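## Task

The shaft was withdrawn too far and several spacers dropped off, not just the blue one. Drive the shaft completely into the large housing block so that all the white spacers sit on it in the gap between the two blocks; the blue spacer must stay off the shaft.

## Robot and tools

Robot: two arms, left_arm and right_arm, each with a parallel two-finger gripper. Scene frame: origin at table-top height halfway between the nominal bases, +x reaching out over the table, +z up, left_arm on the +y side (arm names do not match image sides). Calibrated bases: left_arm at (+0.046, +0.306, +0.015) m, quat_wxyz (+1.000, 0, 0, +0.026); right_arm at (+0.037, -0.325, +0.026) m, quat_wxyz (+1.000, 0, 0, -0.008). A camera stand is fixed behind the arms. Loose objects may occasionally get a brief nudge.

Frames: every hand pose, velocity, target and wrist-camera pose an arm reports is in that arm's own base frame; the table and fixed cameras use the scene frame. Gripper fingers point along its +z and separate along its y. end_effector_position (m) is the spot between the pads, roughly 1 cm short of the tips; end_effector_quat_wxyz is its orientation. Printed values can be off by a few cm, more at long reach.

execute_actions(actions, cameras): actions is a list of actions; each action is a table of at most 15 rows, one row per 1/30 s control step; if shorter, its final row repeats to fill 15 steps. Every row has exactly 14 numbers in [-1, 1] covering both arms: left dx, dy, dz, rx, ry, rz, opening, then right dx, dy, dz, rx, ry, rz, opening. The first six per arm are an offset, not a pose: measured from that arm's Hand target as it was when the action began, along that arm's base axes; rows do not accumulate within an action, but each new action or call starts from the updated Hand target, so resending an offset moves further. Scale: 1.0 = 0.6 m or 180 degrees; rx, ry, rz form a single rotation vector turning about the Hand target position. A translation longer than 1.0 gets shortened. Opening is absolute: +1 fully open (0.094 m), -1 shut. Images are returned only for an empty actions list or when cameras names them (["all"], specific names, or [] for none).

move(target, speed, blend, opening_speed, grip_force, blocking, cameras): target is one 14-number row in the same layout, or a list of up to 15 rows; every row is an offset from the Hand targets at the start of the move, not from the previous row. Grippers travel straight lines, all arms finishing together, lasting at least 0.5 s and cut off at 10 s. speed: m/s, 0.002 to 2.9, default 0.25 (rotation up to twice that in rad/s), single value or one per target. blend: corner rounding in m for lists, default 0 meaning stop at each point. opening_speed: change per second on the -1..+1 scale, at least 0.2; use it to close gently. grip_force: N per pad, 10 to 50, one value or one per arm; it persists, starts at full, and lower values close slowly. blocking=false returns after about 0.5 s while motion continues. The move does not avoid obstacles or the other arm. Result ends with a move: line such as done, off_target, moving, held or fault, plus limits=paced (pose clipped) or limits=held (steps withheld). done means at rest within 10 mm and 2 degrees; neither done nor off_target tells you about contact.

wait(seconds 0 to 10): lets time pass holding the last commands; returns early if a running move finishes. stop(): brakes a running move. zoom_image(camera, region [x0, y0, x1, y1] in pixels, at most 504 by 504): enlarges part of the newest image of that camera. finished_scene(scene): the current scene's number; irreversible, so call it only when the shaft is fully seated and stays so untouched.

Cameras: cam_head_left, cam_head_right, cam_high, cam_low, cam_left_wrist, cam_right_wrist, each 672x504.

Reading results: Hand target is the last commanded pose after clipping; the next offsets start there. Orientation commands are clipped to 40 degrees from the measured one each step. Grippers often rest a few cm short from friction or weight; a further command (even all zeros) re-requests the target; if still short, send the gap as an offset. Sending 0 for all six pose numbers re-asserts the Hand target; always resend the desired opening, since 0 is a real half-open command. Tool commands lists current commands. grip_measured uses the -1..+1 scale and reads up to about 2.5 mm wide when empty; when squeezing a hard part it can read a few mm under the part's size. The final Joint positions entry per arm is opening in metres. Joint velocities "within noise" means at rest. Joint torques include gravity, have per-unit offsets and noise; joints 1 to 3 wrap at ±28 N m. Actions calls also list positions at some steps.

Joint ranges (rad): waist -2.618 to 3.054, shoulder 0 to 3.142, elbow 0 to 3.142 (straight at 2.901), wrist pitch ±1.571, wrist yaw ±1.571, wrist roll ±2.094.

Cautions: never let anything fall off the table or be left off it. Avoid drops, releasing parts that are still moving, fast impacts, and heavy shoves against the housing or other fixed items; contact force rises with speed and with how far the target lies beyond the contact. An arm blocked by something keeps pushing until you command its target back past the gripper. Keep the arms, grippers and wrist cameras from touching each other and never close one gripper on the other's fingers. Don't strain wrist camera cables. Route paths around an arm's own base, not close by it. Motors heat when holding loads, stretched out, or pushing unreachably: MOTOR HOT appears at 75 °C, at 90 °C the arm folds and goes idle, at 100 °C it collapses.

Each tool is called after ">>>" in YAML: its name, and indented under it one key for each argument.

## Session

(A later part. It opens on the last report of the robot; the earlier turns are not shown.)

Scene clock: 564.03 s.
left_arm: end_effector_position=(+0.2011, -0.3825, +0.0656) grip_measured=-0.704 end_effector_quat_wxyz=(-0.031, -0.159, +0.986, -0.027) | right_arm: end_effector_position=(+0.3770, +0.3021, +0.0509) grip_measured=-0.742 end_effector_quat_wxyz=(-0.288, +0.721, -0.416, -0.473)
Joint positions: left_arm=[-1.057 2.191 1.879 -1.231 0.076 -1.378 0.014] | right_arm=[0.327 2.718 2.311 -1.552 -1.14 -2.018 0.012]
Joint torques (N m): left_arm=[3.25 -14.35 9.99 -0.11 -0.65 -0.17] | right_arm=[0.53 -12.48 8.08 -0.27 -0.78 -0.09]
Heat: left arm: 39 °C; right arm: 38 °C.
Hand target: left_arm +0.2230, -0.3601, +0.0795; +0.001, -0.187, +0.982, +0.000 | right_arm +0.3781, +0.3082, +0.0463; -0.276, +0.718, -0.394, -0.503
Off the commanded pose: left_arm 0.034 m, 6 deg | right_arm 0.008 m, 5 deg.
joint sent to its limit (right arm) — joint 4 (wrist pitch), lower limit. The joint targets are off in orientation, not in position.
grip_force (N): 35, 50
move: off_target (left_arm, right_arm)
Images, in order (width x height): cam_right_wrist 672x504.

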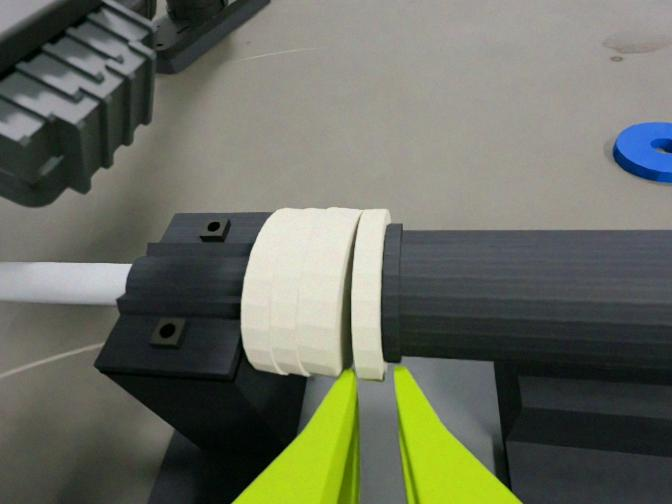

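>>> move:
  target: [0, 0, 0, 0, 0, 0, -1, 0.0285, -0.0603, 0, 0, 0, 0, -0.74]
  speed: 0.08
  cameras: ["cam_right_wrist", "cam_high"]

>>> zoom_image:
  camera: "cam_right_wrist"
  region: [200, 90, 500, 350]

Scene clock: 565.77 s.
left_arm: end_effector_position=(+0.2011, -0.3825, +0.0656) grip_measured=-0.704 end_effector_quat_wxyz=(-0.031, -0.159, +0.986, -0.027) | right_arm: end_effector_position=(+0.3986, +0.2710, +0.0488) grip_measured=-0.742 end_effector_quat_wxyz=(-0.311, +0.718, -0.429, -0.452)
Joint positions: left_arm=[-1.057 2.191 1.879 -1.231 0.076 -1.378 0.014] | right_arm=[0.25 2.718 2.311 -1.552 -1.126 -2.059 0.012]
Joint torques (N m): left_arm=[3.23 -14.35 10 -0.11 -0.65 -0.17] | right_arm=[0.16 -15.12 4.68 -0.27 -0.62 -0.1]
Heat: left arm: 39 °C; right arm: 38 °C.
Hand target: left_arm +0.2230, -0.3601, +0.0795; +0.001, -0.187, +0.982, +0.000 | right_arm +0.3952, +0.2719, +0.0462; -0.276, +0.718, -0.394, -0.503
Off the commanded pose: left_arm 0.034 m, 6 deg | right_arm 0.004 m, 8 deg.
joint sent to its limit (right arm) — joint 4 (wrist pitch), lower limit. The joint targets are off in orientation, not in position.
grip_force (N): 35, 50
move: off_target (left_arm, right_arm)
Images, in order (width x height): cam_high 672x504, cam_right_wrist 672x504.

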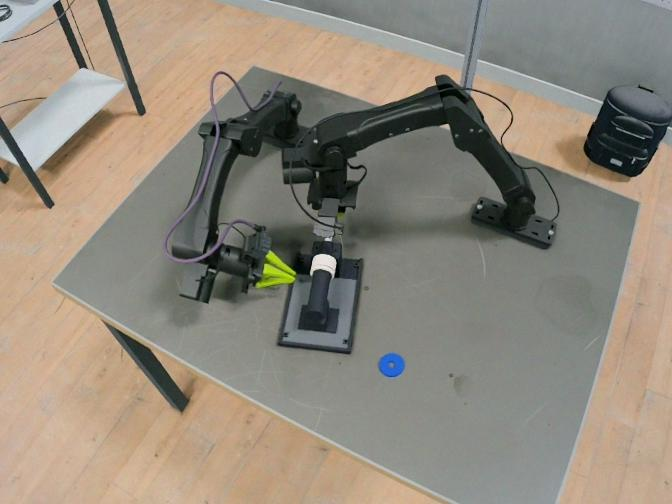

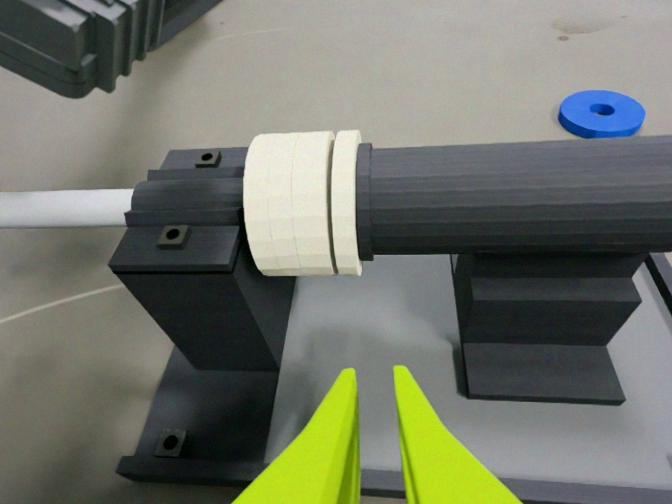

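Scaled by 1.680 from the camera's 672x504 image, which has a finer 960x720 frame.

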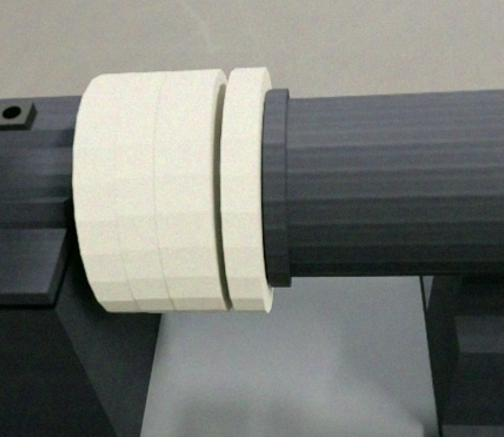

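>>> move:
  target: [0.01241, 0.00489, 0, 0, 0, 0, -1, 0.0285, -0.0603, 0, 0, 0, 0, -0.74]
  speed: 0.05
  cameras: ["cam_right_wrist", "cam_left_wrist"]

Scene clock: 568.07 s.
left_arm: end_effector_position=(+0.2013, -0.3824, +0.0658) grip_measured=-0.704 end_effector_quat_wxyz=(-0.037, -0.158, +0.986, -0.029) | right_arm: end_effector_position=(+0.4121, +0.2377, +0.0400) grip_measured=-0.742 end_effector_quat_wxyz=(-0.313, +0.712, -0.453, -0.436)
Joint positions: left_arm=[-1.051 2.191 1.879 -1.231 0.091 -1.369 0.014] | right_arm=[0.178 2.718 2.293 -1.552 -1.09 -2.077 0.012]
Joint torques (N m): left_arm=[4.23 -13.93 10.7 -0.13 -0.77 -0.09] | right_arm=[-0.5 -16.88 4.75 -0.31 -0.61 -0.11]
Heat: left arm: 39 °C; right arm: 38 °C.
Hand target: left_arm +0.2304, -0.3571, +0.0795; +0.001, -0.187, +0.982, +0.000 | right_arm +0.4123, +0.2358, +0.0462; -0.276, +0.718, -0.394, -0.503
Off the commanded pose: left_arm 0.041 m, 6 deg | right_arm 0.007 m, 11 deg.
joint sent to its limit (right arm) — joint 4 (wrist pitch), lower limit; joint 6 (wrist roll), lower limit. The joint targets are off in orientation, not in position.
grip_force (N): 35, 50
move: off_target (left_arm, right_arm)
Images, in order (width x height): cam_left_wrist 672x504, cam_right_wrist 672x504.

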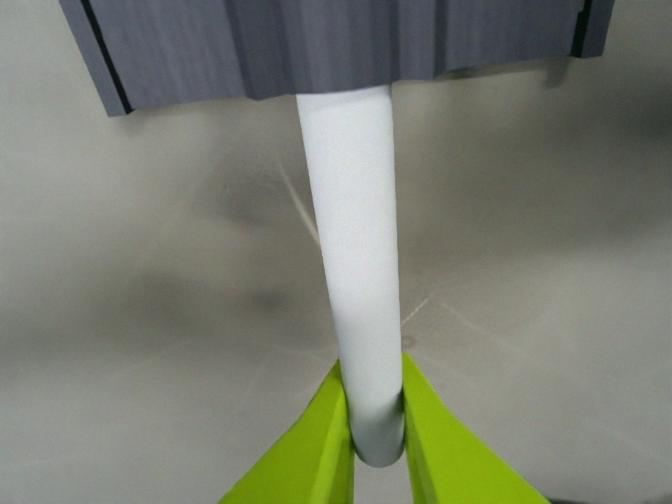

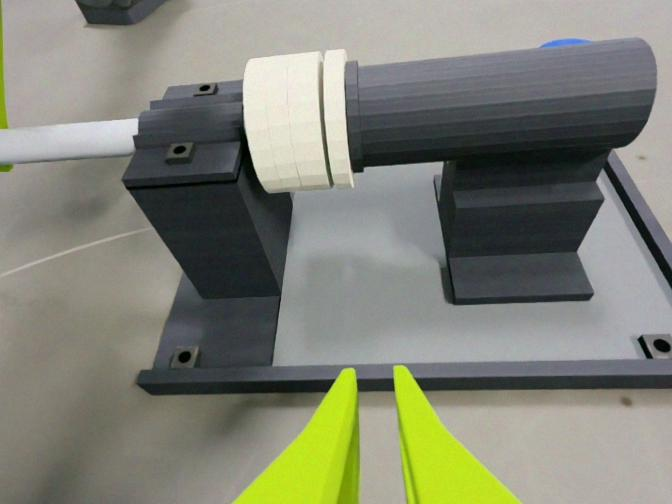

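>>> zoom_image:
  camera: "cam_right_wrist"
  region: [220, 30, 420, 210]

>>> zoom_image:
  camera: "cam_right_wrist"
  region: [0, 80, 200, 200]

Scaled by 2.520 from the camera's 672x504 image, which has a finer 960x720 frame.

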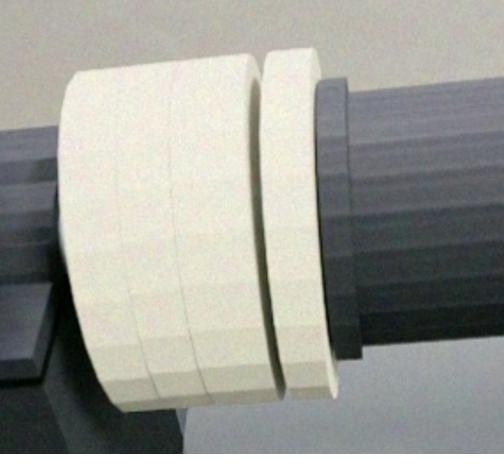

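Scaled by 2.520 from the camera's 672x504 image, which has a finer 960x720 frame.

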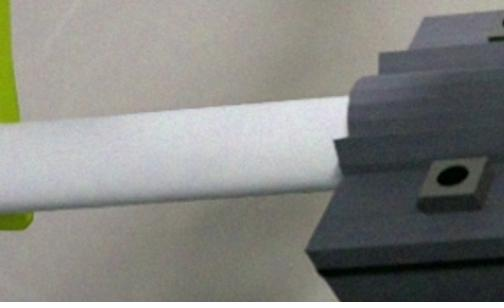

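>>> move:
  target: [-0.0155, -0.0061, -0.0133, 0, 0, 0, -1, 0, 0, 0, 0, 0, 0, -0.74]
  speed: 0.05
  cameras: ["cam_right_wrist"]

>>> zoom_image:
  camera: "cam_right_wrist"
  region: [0, 80, 200, 200]

>>> zoom_image:
  camera: "cam_right_wrist"
  region: [220, 30, 420, 210]

Scene clock: 571.40 s.
left_arm: end_effector_position=(+0.2011, -0.3827, +0.0659) grip_measured=-0.704 end_effector_quat_wxyz=(-0.037, -0.158, +0.986, -0.030) | right_arm: end_effector_position=(+0.4121, +0.2377, +0.0400) grip_measured=-0.742 end_effector_quat_wxyz=(-0.313, +0.712, -0.453, -0.436)
Joint positions: left_arm=[-1.051 2.191 1.879 -1.23 0.091 -1.37 0.014] | right_arm=[0.178 2.718 2.293 -1.552 -1.09 -2.077 0.012]
Joint torques (N m): left_arm=[2.33 -14.12 7.42 0.15 -0.76 -0.28] | right_arm=[-0.49 -16.88 4.75 -0.31 -0.6 -0.11]
Heat: left arm: 39 °C; right arm: 38 °C.
Hand target: left_arm +0.2211, -0.3609, +0.0715; +0.001, -0.186, +0.982, +0.000 | right_arm +0.4123, +0.2358, +0.0462; -0.276, +0.718, -0.394, -0.503
Off the commanded pose: left_arm 0.030 m, 6 deg | right_arm 0.007 m, 11 deg.
joint sent to its limit (right arm) — joint 4 (wrist pitch), lower limit; joint 6 (wrist roll), lower limit. The joint targets are off in orientation, not in position.
grip_force (N): 35, 50
move: off_target (left_arm, right_arm)
Images, in order (width x height): cam_right_wrist 672x504.

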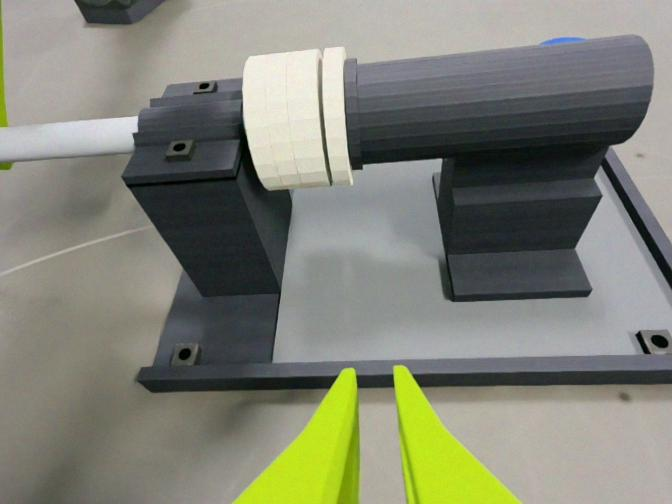

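Scaled by 2.520 from the camera's 672x504 image, which has a finer 960x720 frame.

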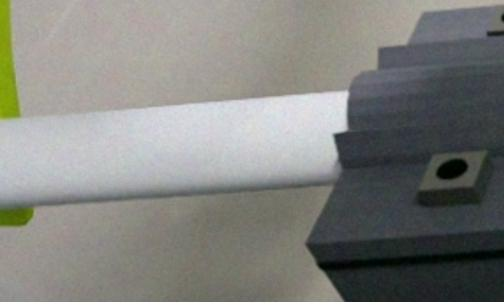

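Scaled by 2.520 from the camera's 672x504 image, which has a finer 960x720 frame.

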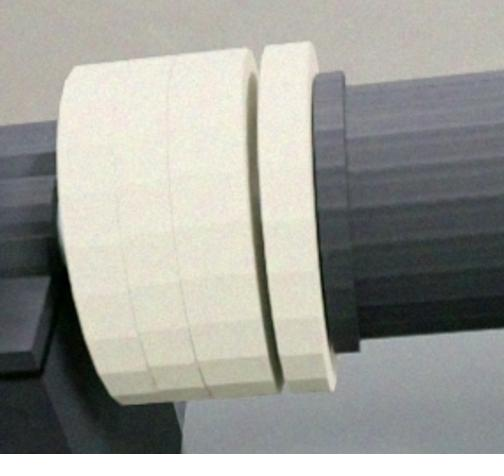

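>>> move:
  target: [0, 0, -0.0133, 0, 0, 0, -1, 0, 0, 0, 0, 0, 0, -0.74]
  speed: 0.05

Scene clock: 573.23 s.
left_arm: end_effector_position=(+0.2013, -0.3830, +0.0650) grip_measured=-0.704 end_effector_quat_wxyz=(-0.037, -0.158, +0.986, -0.031) | right_arm: end_effector_position=(+0.4121, +0.2377, +0.0400) grip_measured=-0.742 end_effector_quat_wxyz=(-0.313, +0.712, -0.453, -0.436)
Joint positions: left_arm=[-1.051 2.191 1.876 -1.225 0.091 -1.371 0.014] | right_arm=[0.178 2.718 2.293 -1.552 -1.09 -2.077 0.012]
Joint torques (N m): left_arm=[2.33 -13.7 5.56 0.35 -0.77 -0.28] | right_arm=[-0.5 -16.87 4.77 -0.31 -0.6 -0.11]
Heat: left arm: 39 °C; right arm: 38 °C.
Hand target: left_arm +0.2210, -0.3608, +0.0635; +0.001, -0.186, +0.982, +0.000 | right_arm +0.4123, +0.2358, +0.0463; -0.276, +0.718, -0.394, -0.503
Off the commanded pose: left_arm 0.030 m, 6 deg | right_arm 0.007 m, 11 deg.
joint sent to its limit (right arm) — joint 4 (wrist pitch), lower limit; joint 6 (wrist roll), lower limit. The joint targets are off in orientation, not in position.
grip_force (N): 35, 50
move: off_target (left_arm, right_arm)

>>> move:
  target: [0.0155, 0.0061, 0, 0, 0, 0, -1, 0, 0, 0, 0, 0, 0, -0.74]
  speed: 0.05
  cameras: ["cam_right_wrist"]

>>> zoom_image:
  camera: "cam_right_wrist"
  region: [0, 80, 200, 200]

>>> zoom_image:
  camera: "cam_right_wrist"
  region: [330, 30, 504, 180]

>>> zoom_image:
  camera: "cam_right_wrist"
  region: [500, 20, 672, 170]

Scene clock: 574.60 s.
left_arm: end_effector_position=(+0.2016, -0.3830, +0.0651) grip_measured=-0.704 end_effector_quat_wxyz=(-0.038, -0.157, +0.986, -0.031) | right_arm: end_effector_position=(+0.4121, +0.2377, +0.0400) grip_measured=-0.742 end_effector_quat_wxyz=(-0.313, +0.712, -0.453, -0.436)
Joint positions: left_arm=[-1.049 2.191 1.876 -1.225 0.094 -1.368 0.014] | right_arm=[0.178 2.718 2.293 -1.552 -1.09 -2.077 0.012]
Joint torques (N m): left_arm=[4.12 -13.14 6.49 0.3 -0.78 -0.11] | right_arm=[-0.49 -16.87 4.77 -0.31 -0.59 -0.11]
Heat: left arm: 39 °C; right arm: 38 °C.
Hand target: left_arm +0.2303, -0.3571, +0.0635; +0.001, -0.187, +0.982, +0.000 | right_arm +0.4123, +0.2358, +0.0463; -0.276, +0.718, -0.394, -0.503
Off the commanded pose: left_arm 0.039 m, 7 deg | right_arm 0.007 m, 11 deg.
joint sent to its limit (right arm) — joint 4 (wrist pitch), lower limit; joint 6 (wrist roll), lower limit. The joint targets are off in orientation, not in position.
grip_force (N): 35, 50
move: off_target (left_arm, right_arm)
Images, in order (width x height): cam_right_wrist 672x504.

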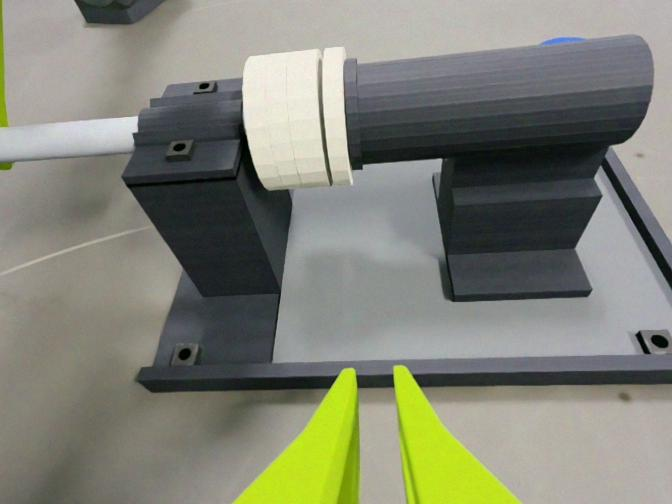

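Scaled by 2.520 from the camera's 672x504 image, which has a finer 960x720 frame.

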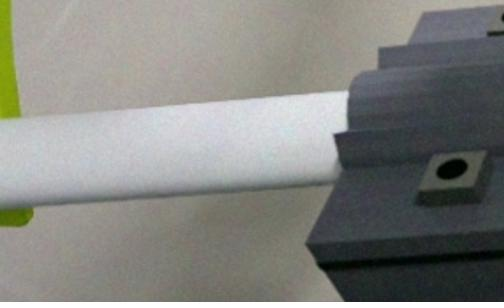

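Scaled by 2.897 from the camera's 672x504 image, which has a finer 960x720 frame.

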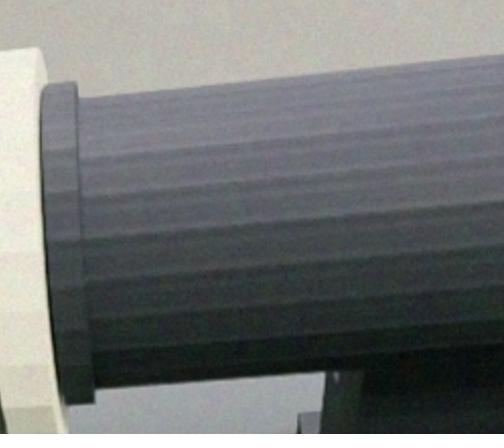

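Scaled by 2.930 from the camera's 672x504 image, which has a finer 960x720 frame.

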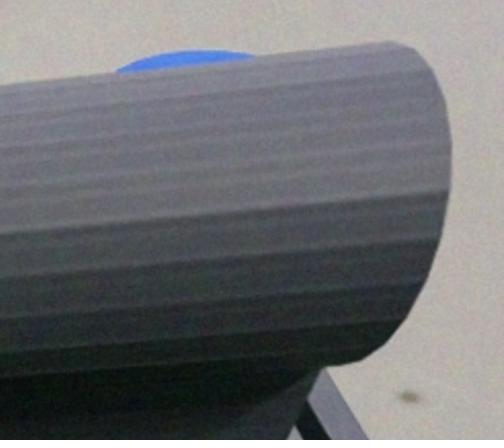

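>>> wait:
  seconds: 0.1
  cameras: ["cam_left_wrist", "cam_right_wrist"]

>>> zoom_image:
  camera: "cam_left_wrist"
  region: [40, 0, 240, 130]

>>> zoom_image:
  camera: "cam_left_wrist"
  region: [240, 0, 440, 130]

>>> zoom_image:
  camera: "cam_left_wrist"
  region: [420, 0, 620, 130]

>>> zoom_image:
  camera: "cam_left_wrist"
  region: [290, 200, 450, 350]

Scene clock: 577.37 s.
left_arm: end_effector_position=(+0.2016, -0.3830, +0.0651) grip_measured=-0.704 end_effector_quat_wxyz=(-0.038, -0.157, +0.986, -0.031) | right_arm: end_effector_position=(+0.4121, +0.2377, +0.0400) grip_measured=-0.742 end_effector_quat_wxyz=(-0.313, +0.712, -0.453, -0.436)
Joint positions: left_arm=[-1.049 2.191 1.876 -1.225 0.094 -1.368 0.014] | right_arm=[0.178 2.718 2.293 -1.552 -1.09 -2.077 0.012]
Joint torques (N m): left_arm=[4.11 -13.15 6.49 0.31 -0.79 -0.09] | right_arm=[-0.5 -16.87 4.78 -0.31 -0.59 -0.11]
Heat: left arm: 39 °C; right arm: 38 °C.
Hand target: left_arm +0.2303, -0.3571, +0.0635; +0.001, -0.187, +0.982, +0.000 | right_arm +0.4123, +0.2358, +0.0463; -0.276, +0.718, -0.394, -0.503
Tool commands: left_gripper/opening=-1.0 right_gripper/opening=-0.74
Off the commanded pose: left_arm 0.039 m, 7 deg | right_arm 0.007 m, 11 deg.
grip_force (N): 35, 50
wait: 0.10 s; at rest from the start
Images, in order (width x height): cam_left_wrist 672x504, cam_right_wrist 672x504.

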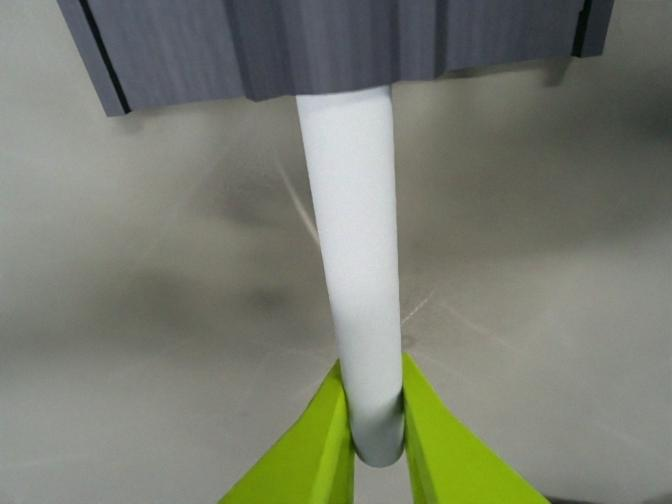

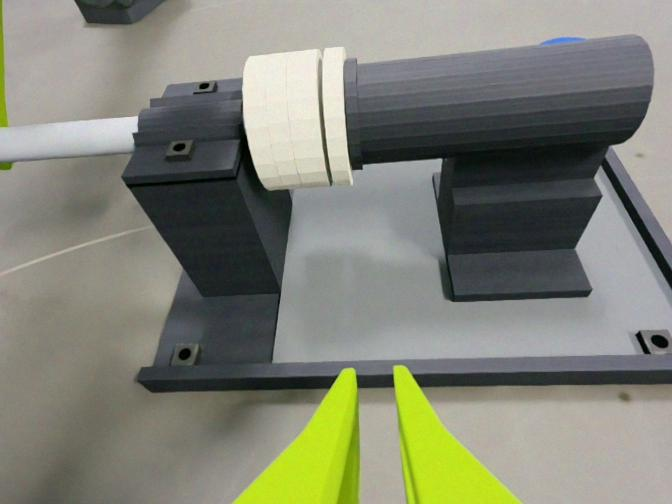

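Scaled by 2.520 from the camera's 672x504 image, which has a finer 960x720 frame.

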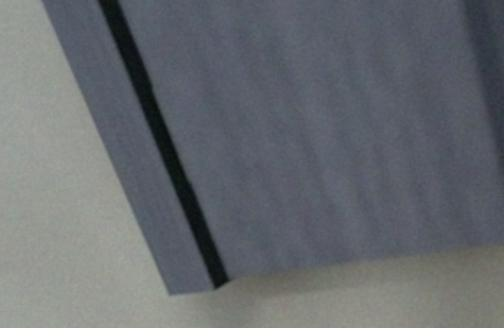

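Scaled by 2.520 from the camera's 672x504 image, which has a finer 960x720 frame.

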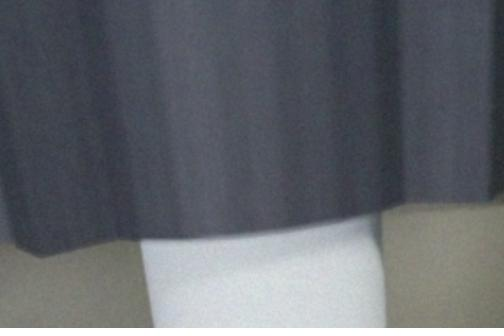

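Scaled by 2.520 from the camera's 672x504 image, which has a finer 960x720 frame.

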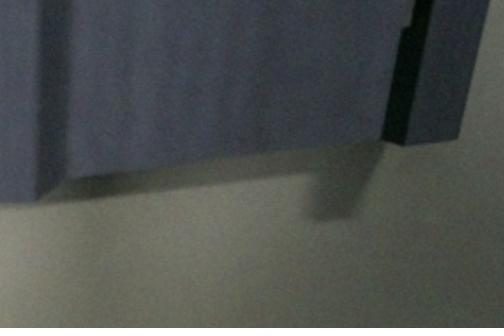

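Scaled by 3.150 from the camera's 672x504 image, which has a finer 960x720 frame.

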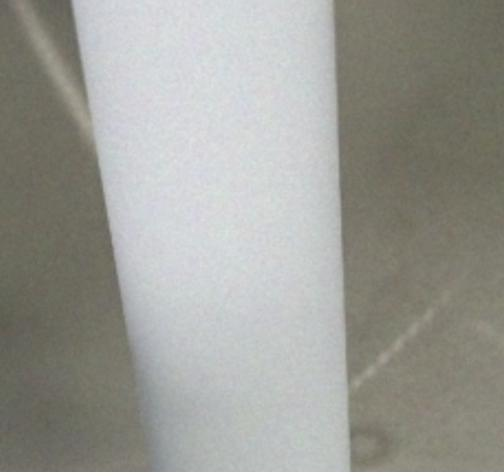

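>>> move:
  target: [-0.0093, -0.00367, -0.01, 0, 0, 0, -1, 0, 0, 0, 0, 0, 0, -0.74]
  speed: 0.05

Scene clock: 579.93 s.
left_arm: end_effector_position=(+0.2083, -0.3817, +0.0641) grip_measured=-0.704 end_effector_quat_wxyz=(-0.030, -0.160, +0.986, -0.033) | right_arm: end_effector_position=(+0.4121, +0.2377, +0.0400) grip_measured=-0.742 end_effector_quat_wxyz=(-0.313, +0.712, -0.453, -0.436)
Joint positions: left_arm=[-1.041 2.191 1.873 -1.213 0.079 -1.365 0.014] | right_arm=[0.178 2.718 2.293 -1.552 -1.09 -2.077 0.012]
Joint torques (N m): left_arm=[2.19 -13.15 4.62 0.44 -0.68 -0.24] | right_arm=[-0.49 -16.88 4.77 -0.31 -0.6 -0.11]
Heat: left arm: 39 °C; right arm: 38 °C.
Hand target: left_arm +0.2248, -0.3593, +0.0575; +0.001, -0.187, +0.982, +0.000 | right_arm +0.4123, +0.2358, +0.0463; -0.276, +0.718, -0.394, -0.503
Off the commanded pose: left_arm 0.029 m, 6 deg | right_arm 0.007 m, 11 deg.
joint sent to its limit (right arm) — joint 4 (wrist pitch), lower limit; joint 6 (wrist roll), lower limit. The joint targets are off in orientation, not in position.
grip_force (N): 35, 50
move: off_target (left_arm, right_arm)

>>> wait:
  seconds: 0.1
  cameras: ["cam_right_wrist", "cam_low"]

>>> zoom_image:
  camera: "cam_right_wrist"
  region: [220, 30, 420, 210]

>>> zoom_image:
  camera: "cam_right_wrist"
  region: [0, 80, 200, 200]

Scene clock: 580.50 s.
left_arm: end_effector_position=(+0.2083, -0.3817, +0.0641) grip_measured=-0.704 end_effector_quat_wxyz=(-0.030, -0.160, +0.986, -0.033) | right_arm: end_effector_position=(+0.4121, +0.2377, +0.0400) grip_measured=-0.742 end_effector_quat_wxyz=(-0.313, +0.712, -0.453, -0.436)
Joint positions: left_arm=[-1.041 2.191 1.873 -1.213 0.079 -1.365 0.014] | right_arm=[0.178 2.718 2.293 -1.552 -1.09 -2.077 0.012]
Joint torques (N m): left_arm=[2.21 -13.15 4.63 0.44 -0.68 -0.25] | right_arm=[-0.49 -16.88 4.77 -0.31 -0.6 -0.11]
Heat: left arm: 39 °C; right arm: 38 °C.
Hand target: left_arm +0.2248, -0.3593, +0.0575; +0.001, -0.187, +0.982, +0.000 | right_arm +0.4123, +0.2358, +0.0463; -0.276, +0.718, -0.394, -0.503
Tool commands: left_gripper/opening=-1.0 right_gripper/opening=-0.74
Off the commanded pose: left_arm 0.029 m, 6 deg | right_arm 0.007 m, 11 deg.
grip_force (N): 35, 50
wait: 0.10 s; at rest from the start
Images, in order (width x height): cam_low 672x504, cam_right_wrist 672x504.

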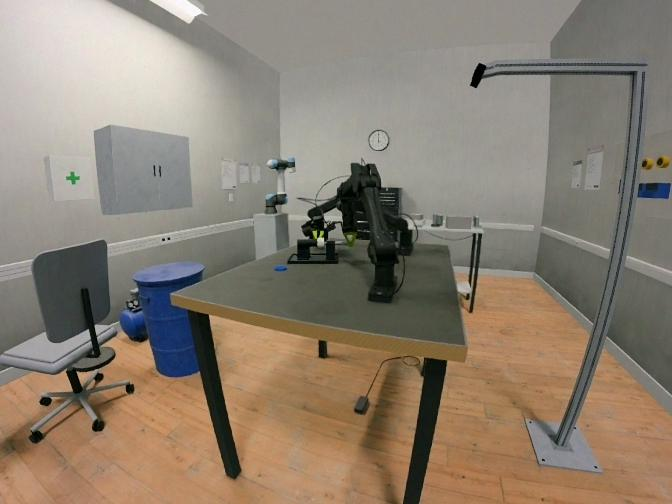

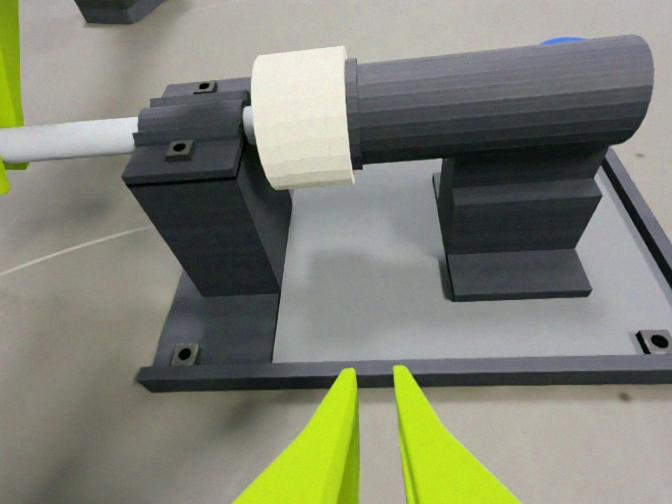

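Scaled by 2.520 from the camera's 672x504 image, which has a finer 960x720 frame.

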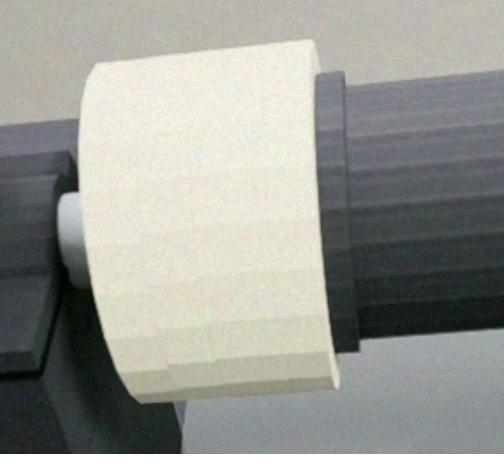

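Scaled by 2.520 from the camera's 672x504 image, which has a finer 960x720 frame.

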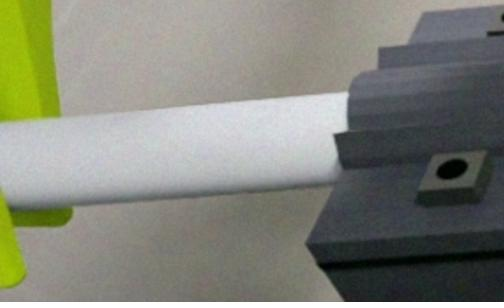

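>>> move:
  target: [0, 0, 0, 0, 0, 0, -1, 0.107, -0.226, 0.1, 0, 0, 0, -0.74]
  speed: 0.2
  cameras: ["cam_high", "cam_right_wrist"]

Scene clock: 583.33 s.
left_arm: end_effector_position=(+0.2083, -0.3817, +0.0641) grip_measured=-0.704 end_effector_quat_wxyz=(-0.030, -0.160, +0.986, -0.033) | right_arm: end_effector_position=(+0.4694, +0.0981, +0.0738) grip_measured=-0.742 end_effector_quat_wxyz=(-0.377, +0.669, -0.544, -0.338)
Joint positions: left_arm=[-1.041 2.191 1.873 -1.213 0.079 -1.365 0.014] | right_arm=[-0.125 2.628 2.311 -1.552 -1.035 -2.072 0.012]
Joint torques (N m): left_arm=[2.21 -13.15 4.63 0.44 -0.68 -0.24] | right_arm=[0.27 -20.68 8.16 -0.15 -0.61 0.03]
Heat: left arm: 39 °C; right arm: 38 °C.
Hand target: left_arm +0.2248, -0.3593, +0.0575; +0.001, -0.187, +0.982, +0.000 | right_arm +0.4765, +0.1002, +0.1062; -0.276, +0.718, -0.394, -0.503
Off the commanded pose: left_arm 0.029 m, 6 deg | right_arm 0.033 m, 29 deg.
joint sent to its limit (right arm) — joint 4 (wrist pitch), lower limit. The joint targets are off in orientation, not in position.
grip_force (N): 35, 50
move: off_target (left_arm, right_arm)
Images, in order (width x height): cam_high 672x504, cam_right_wrist 672x504.

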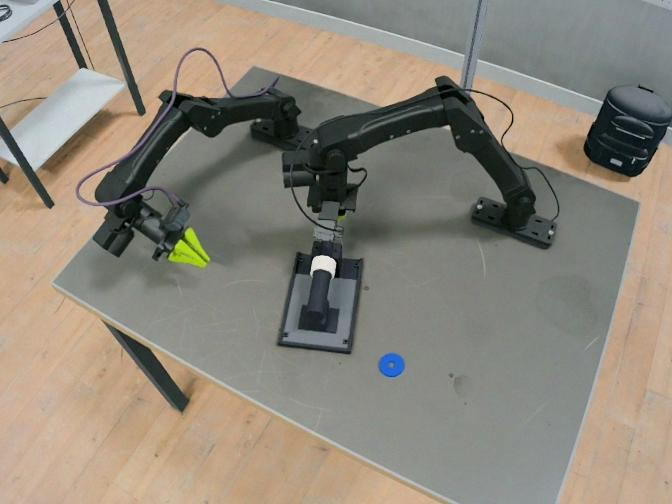

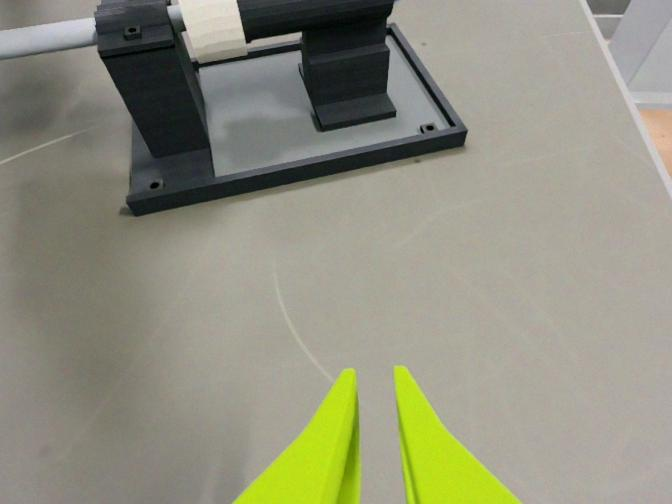

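>>> move:
  target: [0.0233, 0.0092, 0, 0, 0, 0, -1, 0, 0, 0, 0, 0, 0, -0.74]
  speed: 0.05
  cameras: ["cam_left_wrist", "cam_right_wrist"]

Scene clock: 584.63 s.
left_arm: end_effector_position=(+0.2222, -0.3764, +0.0642) grip_measured=-0.704 end_effector_quat_wxyz=(-0.027, -0.160, +0.986, -0.038) | right_arm: end_effector_position=(+0.4694, +0.0981, +0.0738) grip_measured=-0.742 end_effector_quat_wxyz=(-0.377, +0.669, -0.545, -0.338)
Joint positions: left_arm=[-1.007 2.191 1.873 -1.204 0.079 -1.331 0.014] | right_arm=[-0.125 2.628 2.311 -1.552 -1.035 -2.071 0.012]
Joint torques (N m): left_arm=[2.28 -12.19 6.27 0.32 -0.67 -0.23] | right_arm=[0.31 -20.67 8.14 -0.14 -0.61 0.02]
Heat: left arm: 38 °C; right arm: 38 °C.
Hand target: left_arm +0.2388, -0.3539, +0.0575; +0.001, -0.187, +0.982, +0.000 | right_arm +0.4765, +0.1002, +0.1062; -0.276, +0.718, -0.394, -0.503
Off the commanded pose: left_arm 0.029 m, 6 deg | right_arm 0.033 m, 29 deg.
joint sent to its limit (right arm) — joint 4 (wrist pitch), lower limit. The joint targets are off in orientation, not in position.
grip_force (N): 35, 50
move: off_target (left_arm, right_arm)
Images, in order (width x height): cam_left_wrist 672x504, cam_right_wrist 672x504.

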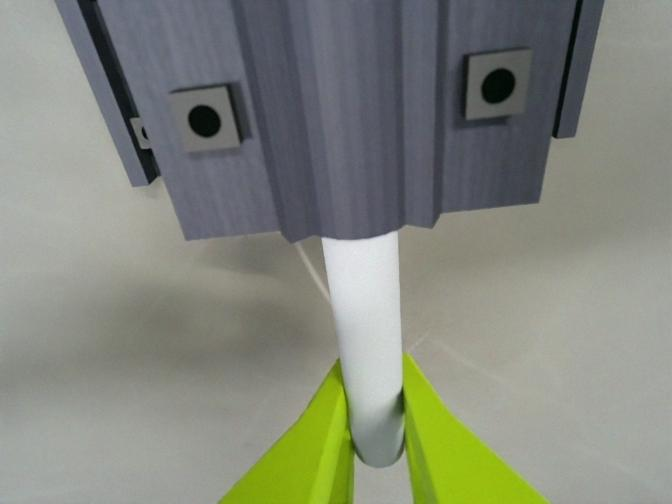

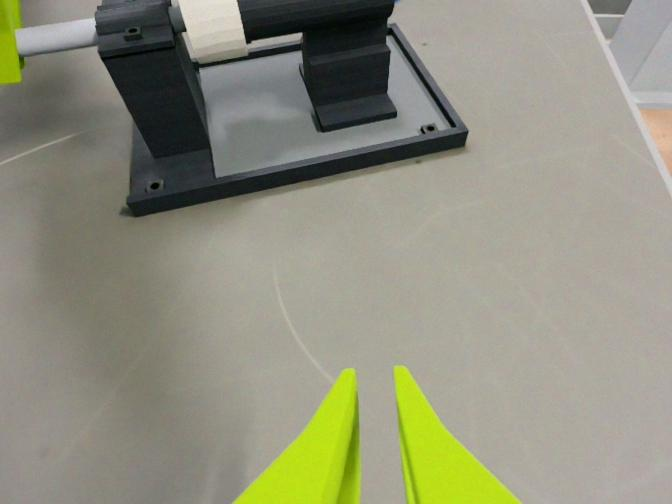

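>>> move:
  target: [0.0388, 0.01527, 0, 0, 0, 0, -1, 0, 0, 0, 0, 0, 0, -0.74]
  speed: 0.06
  cameras: ["cam_left_wrist", "cam_right_wrist"]

Scene clock: 586.07 s.
left_arm: end_effector_position=(+0.2438, -0.3698, +0.0649) grip_measured=-0.704 end_effector_quat_wxyz=(-0.023, -0.159, +0.986, -0.048) | right_arm: end_effector_position=(+0.4694, +0.0981, +0.0738) grip_measured=-0.742 end_effector_quat_wxyz=(-0.377, +0.669, -0.545, -0.338)
Joint positions: left_arm=[-0.956 2.197 1.884 -1.191 0.083 -1.279 0.014] | right_arm=[-0.125 2.628 2.311 -1.552 -1.035 -2.071 0.012]
Joint torques (N m): left_arm=[2.82 -10.81 8.87 0.11 -0.71 -0.18] | right_arm=[0.29 -20.68 8.17 -0.14 -0.61 0.02]
Heat: left arm: 38 °C; right arm: 39 °C.
Hand target: left_arm +0.2621, -0.3447, +0.0576; +0.001, -0.187, +0.982, +0.000 | right_arm +0.4765, +0.1002, +0.1062; -0.276, +0.718, -0.394, -0.503
Off the commanded pose: left_arm 0.032 m, 7 deg | right_arm 0.033 m, 29 deg.
joint sent to its limit (right arm) — joint 4 (wrist pitch), lower limit. The joint targets are off in orientation, not in position.
grip_force (N): 35, 50
move: off_target (left_arm, right_arm)
Images, in order (width x height): cam_left_wrist 672x504, cam_right_wrist 672x504.

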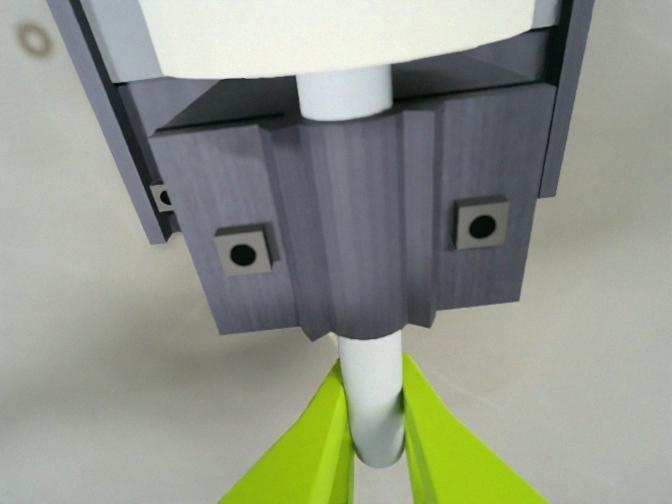

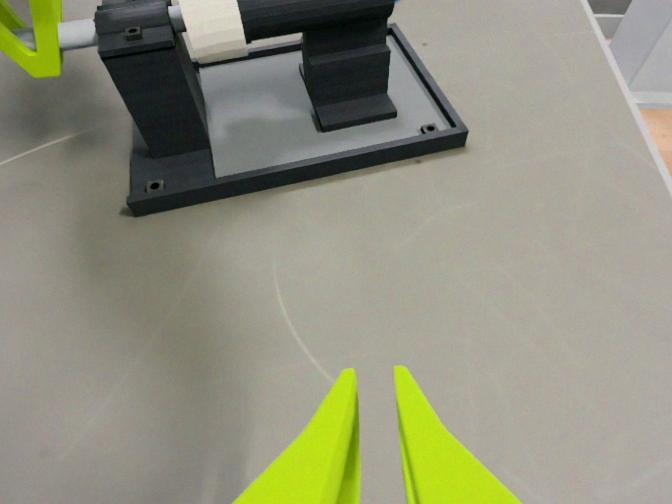

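>>> move:
  target: [0.0186, 0.00733, 0, 0, 0, 0, -1, 0, 0, 0, 0, 0, 0, -0.74]
  speed: 0.05
  cameras: ["cam_left_wrist", "cam_right_wrist", "cam_low"]

>>> zoom_image:
  camera: "cam_right_wrist"
  region: [0, 0, 200, 120]

>>> zoom_image:
  camera: "cam_low"
  region: [285, 220, 365, 270]

Scene clock: 588.83 s.
left_arm: end_effector_position=(+0.2447, -0.3702, +0.0649) grip_measured=-0.704 end_effector_quat_wxyz=(-0.032, -0.156, +0.986, -0.049) | right_arm: end_effector_position=(+0.4694, +0.0981, +0.0738) grip_measured=-0.742 end_effector_quat_wxyz=(-0.377, +0.669, -0.545, -0.338)
Joint positions: left_arm=[-0.948 2.21 1.904 -1.207 0.101 -1.265 0.014] | right_arm=[-0.125 2.628 2.311 -1.552 -1.035 -2.071 0.012]
Joint torques (N m): left_arm=[4.36 -10.88 8.99 0.15 -0.85 -0.08] | right_arm=[0.31 -20.68 8.14 -0.14 -0.61 0.02]
Heat: left arm: 38 °C; right arm: 39 °C.
Hand target: left_arm +0.2732, -0.3402, +0.0576; +0.001, -0.187, +0.982, +0.000 | right_arm +0.4765, +0.1002, +0.1062; -0.276, +0.718, -0.394, -0.503
Off the commanded pose: left_arm 0.042 m, 8 deg | right_arm 0.033 m, 29 deg.
joint sent to its limit (right arm) — joint 4 (wrist pitch), lower limit. The joint targets are off in orientation, not in position.
grip_force (N): 35, 50
move: off_target (left_arm, right_arm)
Images, in order (width x height): cam_low 672x504, cam_left_wrist 672x504, cam_right_wrist 672x504.

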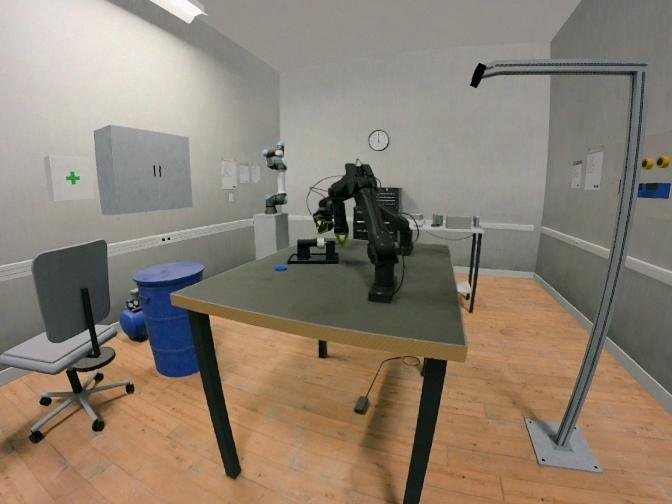

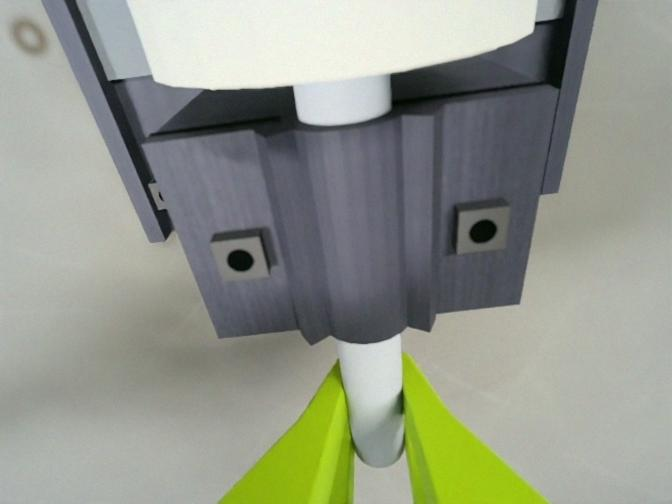

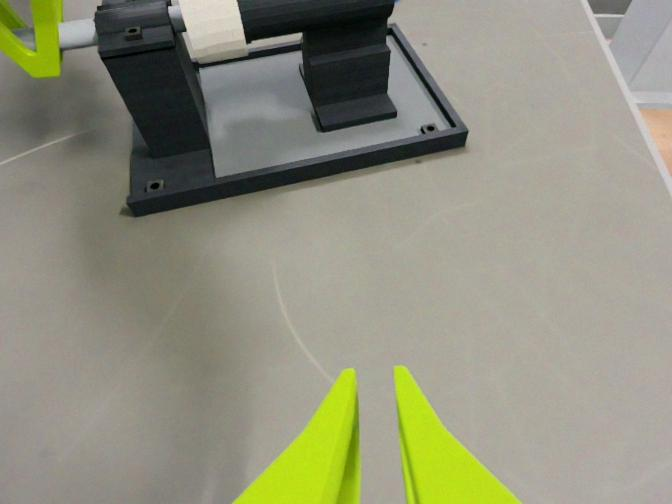

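Scaled by 2.520 from the camera's 672x504 image, which has a finer 960x720 frame.

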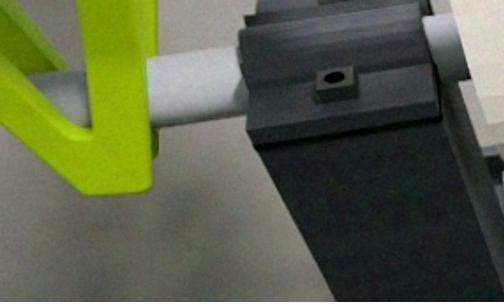

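Scaled by 6.300 from the camera's 672x504 image, which has a finer 960x720 frame.

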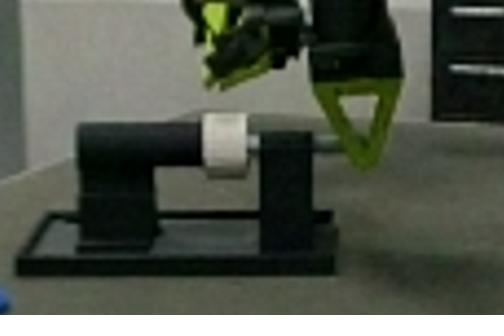

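>>> move:
  target: [-0.0475, -0.05, 0.0323, 0, 0, 0, -1, 0, 0, 0, 0, 0, 0, -0.74]
  speed: 0.08

Scene clock: 592.10 s.
left_arm: end_effector_position=(+0.2430, -0.3706, +0.0665) grip_measured=-0.704 end_effector_quat_wxyz=(-0.006, -0.162, +0.987, -0.005) | right_arm: end_effector_position=(+0.4694, +0.0981, +0.0738) grip_measured=-0.742 end_effector_quat_wxyz=(-0.377, +0.669, -0.545, -0.338)
Joint positions: left_arm=[-0.986 2.27 2.016 -1.312 0.016 -1.312 0.014] | right_arm=[-0.125 2.628 2.311 -1.552 -1.035 -2.071 0.012]
Joint torques (N m): left_arm=[-0.29 -13.37 11.08 0.14 -0.13 -0.5] | right_arm=[0.28 -20.7 8.16 -0.14 -0.61 0.02]
Heat: left arm: 39 °C; right arm: 39 °C.
Hand target: left_arm +0.2447, -0.3703, +0.0768; +0.001, -0.187, +0.982, +0.000 | right_arm +0.4765, +0.1002, +0.1062; -0.276, +0.718, -0.394, -0.503
Off the commanded pose: left_arm 0.011 m, 3 deg | right_arm 0.033 m, 29 deg.
joint sent to its limit (right arm) — joint 4 (wrist pitch), lower limit. The joint targets are off in orientation, not in position.
grip_force (N): 35, 50
move: off_target (left_arm, right_arm)

>>> move:
  target: [0, 0, 0, 0, 0, 0, -0.36, 0, 0, 0, 0, 0, 0, -0.74]
  speed: 0.05
  opening_speed: 1.0
  cameras: ["cam_left_wrist"]

Scene clock: 594.00 s.
left_arm: end_effector_position=(+0.2428, -0.3692, +0.0735) grip_measured=-0.363 end_effector_quat_wxyz=(-0.006, -0.184, +0.983, -0.002) | right_arm: end_effector_position=(+0.4694, +0.0981, +0.0738) grip_measured=-0.742 end_effector_quat_wxyz=(-0.377, +0.669, -0.545, -0.338)
Joint positions: left_arm=[-0.986 2.27 2.044 -1.345 0.013 -1.357 0.03] | right_arm=[-0.125 2.628 2.311 -1.552 -1.035 -2.071 0.012]
Joint torques (N m): left_arm=[-0.31 -12.88 9.22 0.4 -0.12 -0.08] | right_arm=[0.29 -20.7 8.16 -0.14 -0.61 0.03]
Heat: left arm: 39 °C; right arm: 39 °C.
Hand target: left_arm +0.2447, -0.3703, +0.0768; +0.001, -0.187, +0.982, +0.000 | right_arm +0.4765, +0.1002, +0.1062; -0.276, +0.718, -0.394, -0.503
Off the commanded pose: left_arm 0.004 m, 1 deg | right_arm 0.033 m, 29 deg.
joint sent to its limit (right arm) — joint 4 (wrist pitch), lower limit. The joint targets are off in orientation, not in position.
grip_force (N): 35, 50
move: off_target (right_arm)
Images, in order (width x height): cam_left_wrist 672x504.

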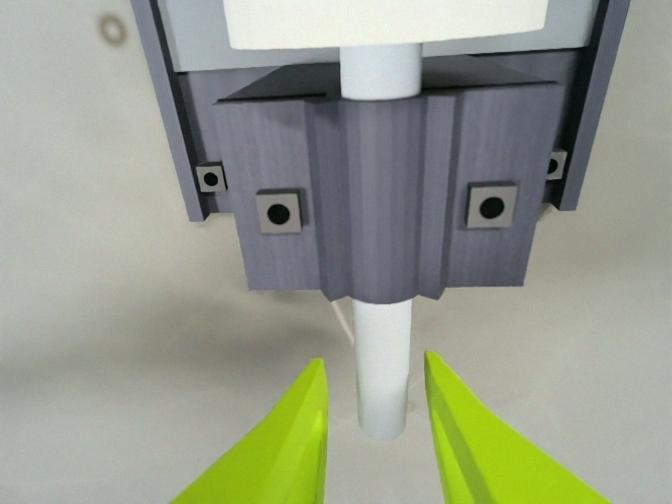

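>>> move:
  target: [-0.0698, -0.0275, 0, 0, 0, 0, -0.36, 0, 0, 0, 0, 0, 0, -0.74]
  speed: 0.08
  cameras: ["cam_left_wrist"]

Scene clock: 595.87 s.
left_arm: end_effector_position=(+0.2007, -0.3880, +0.0686) grip_measured=-0.363 end_effector_quat_wxyz=(-0.008, -0.182, +0.983, +0.008) | right_arm: end_effector_position=(+0.4694, +0.0981, +0.0738) grip_measured=-0.742 end_effector_quat_wxyz=(-0.377, +0.669, -0.545, -0.338)
Joint positions: left_arm=[-1.091 2.27 2.024 -1.345 0.01 -1.458 0.03] | right_arm=[-0.125 2.628 2.311 -1.552 -1.035 -2.071 0.012]
Joint torques (N m): left_arm=[0.03 -15.99 5.72 0.54 -0.1 -0.07] | right_arm=[0.29 -20.7 8.16 -0.14 -0.61 0.02]
Heat: left arm: 39 °C; right arm: 40 °C.
Hand target: left_arm +0.2028, -0.3868, +0.0769; +0.001, -0.187, +0.982, +0.000 | right_arm +0.4765, +0.1002, +0.1062; -0.276, +0.718, -0.394, -0.503
Off the commanded pose: left_arm 0.009 m, 1 deg | right_arm 0.033 m, 29 deg.
joint sent to its limit (right arm) — joint 4 (wrist pitch), lower limit. The joint targets are off in orientation, not in position.
grip_force (N): 35, 50
move: off_target (right_arm)
Images, in order (width x height): cam_left_wrist 672x504.

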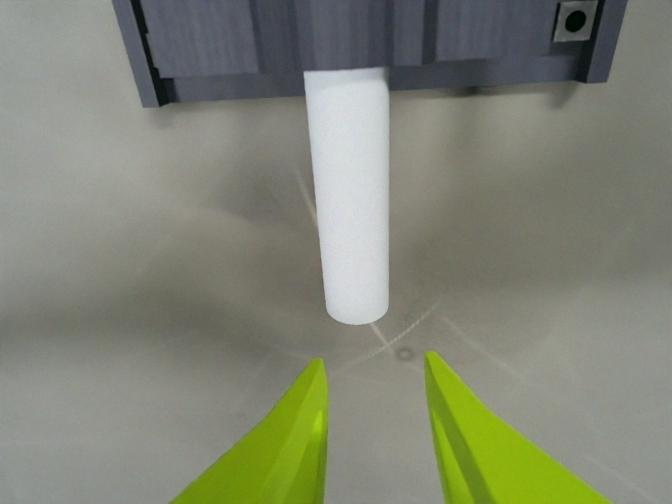

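>>> move:
  target: [-0.0022, 0.0056, 0, 0, 0, 0, -0.97, 0, 0, 0, 0, 0, 0, -0.74]
  speed: 0.08
  opening_speed: 1.0
  cameras: ["cam_left_wrist"]

Scene clock: 598.87 s.
left_arm: end_effector_position=(+0.1984, -0.3835, +0.0613) grip_measured=-0.967 end_effector_quat_wxyz=(-0.011, -0.182, +0.983, +0.018) | right_arm: end_effector_position=(+0.4694, +0.0981, +0.0738) grip_measured=-0.742 end_effector_quat_wxyz=(-0.377, +0.669, -0.545, -0.338)
Joint positions: left_arm=[-1.091 2.27 1.994 -1.335 0.01 -1.458 0.002] | right_arm=[-0.125 2.628 2.311 -1.552 -1.035 -2.071 0.012]
Joint torques (N m): left_arm=[0.13 -17.69 5.67 0.53 -0.1 -0.06] | right_arm=[0.31 -20.68 8.14 -0.14 -0.61 0.02]
Heat: left arm: 39 °C; right arm: 40 °C.
Hand target: left_arm +0.2015, -0.3834, +0.0768; +0.001, -0.186, +0.982, +0.000 | right_arm +0.4765, +0.1002, +0.1062; -0.276, +0.718, -0.394, -0.503
Off the commanded pose: left_arm 0.016 m, 2 deg | right_arm 0.033 m, 29 deg.
joint sent to its limit (right arm) — joint 4 (wrist pitch), lower limit. The joint targets are off in orientation, not in position.
grip_force (N): 35, 50
move: off_target (left_arm, right_arm)
Images, in order (width x height): cam_left_wrist 672x504.

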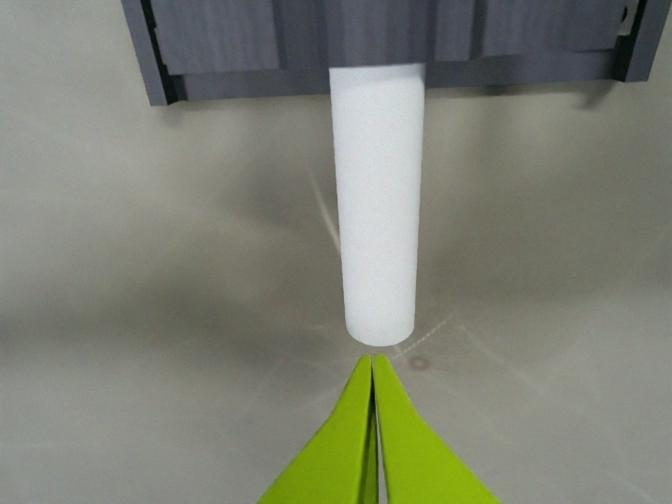

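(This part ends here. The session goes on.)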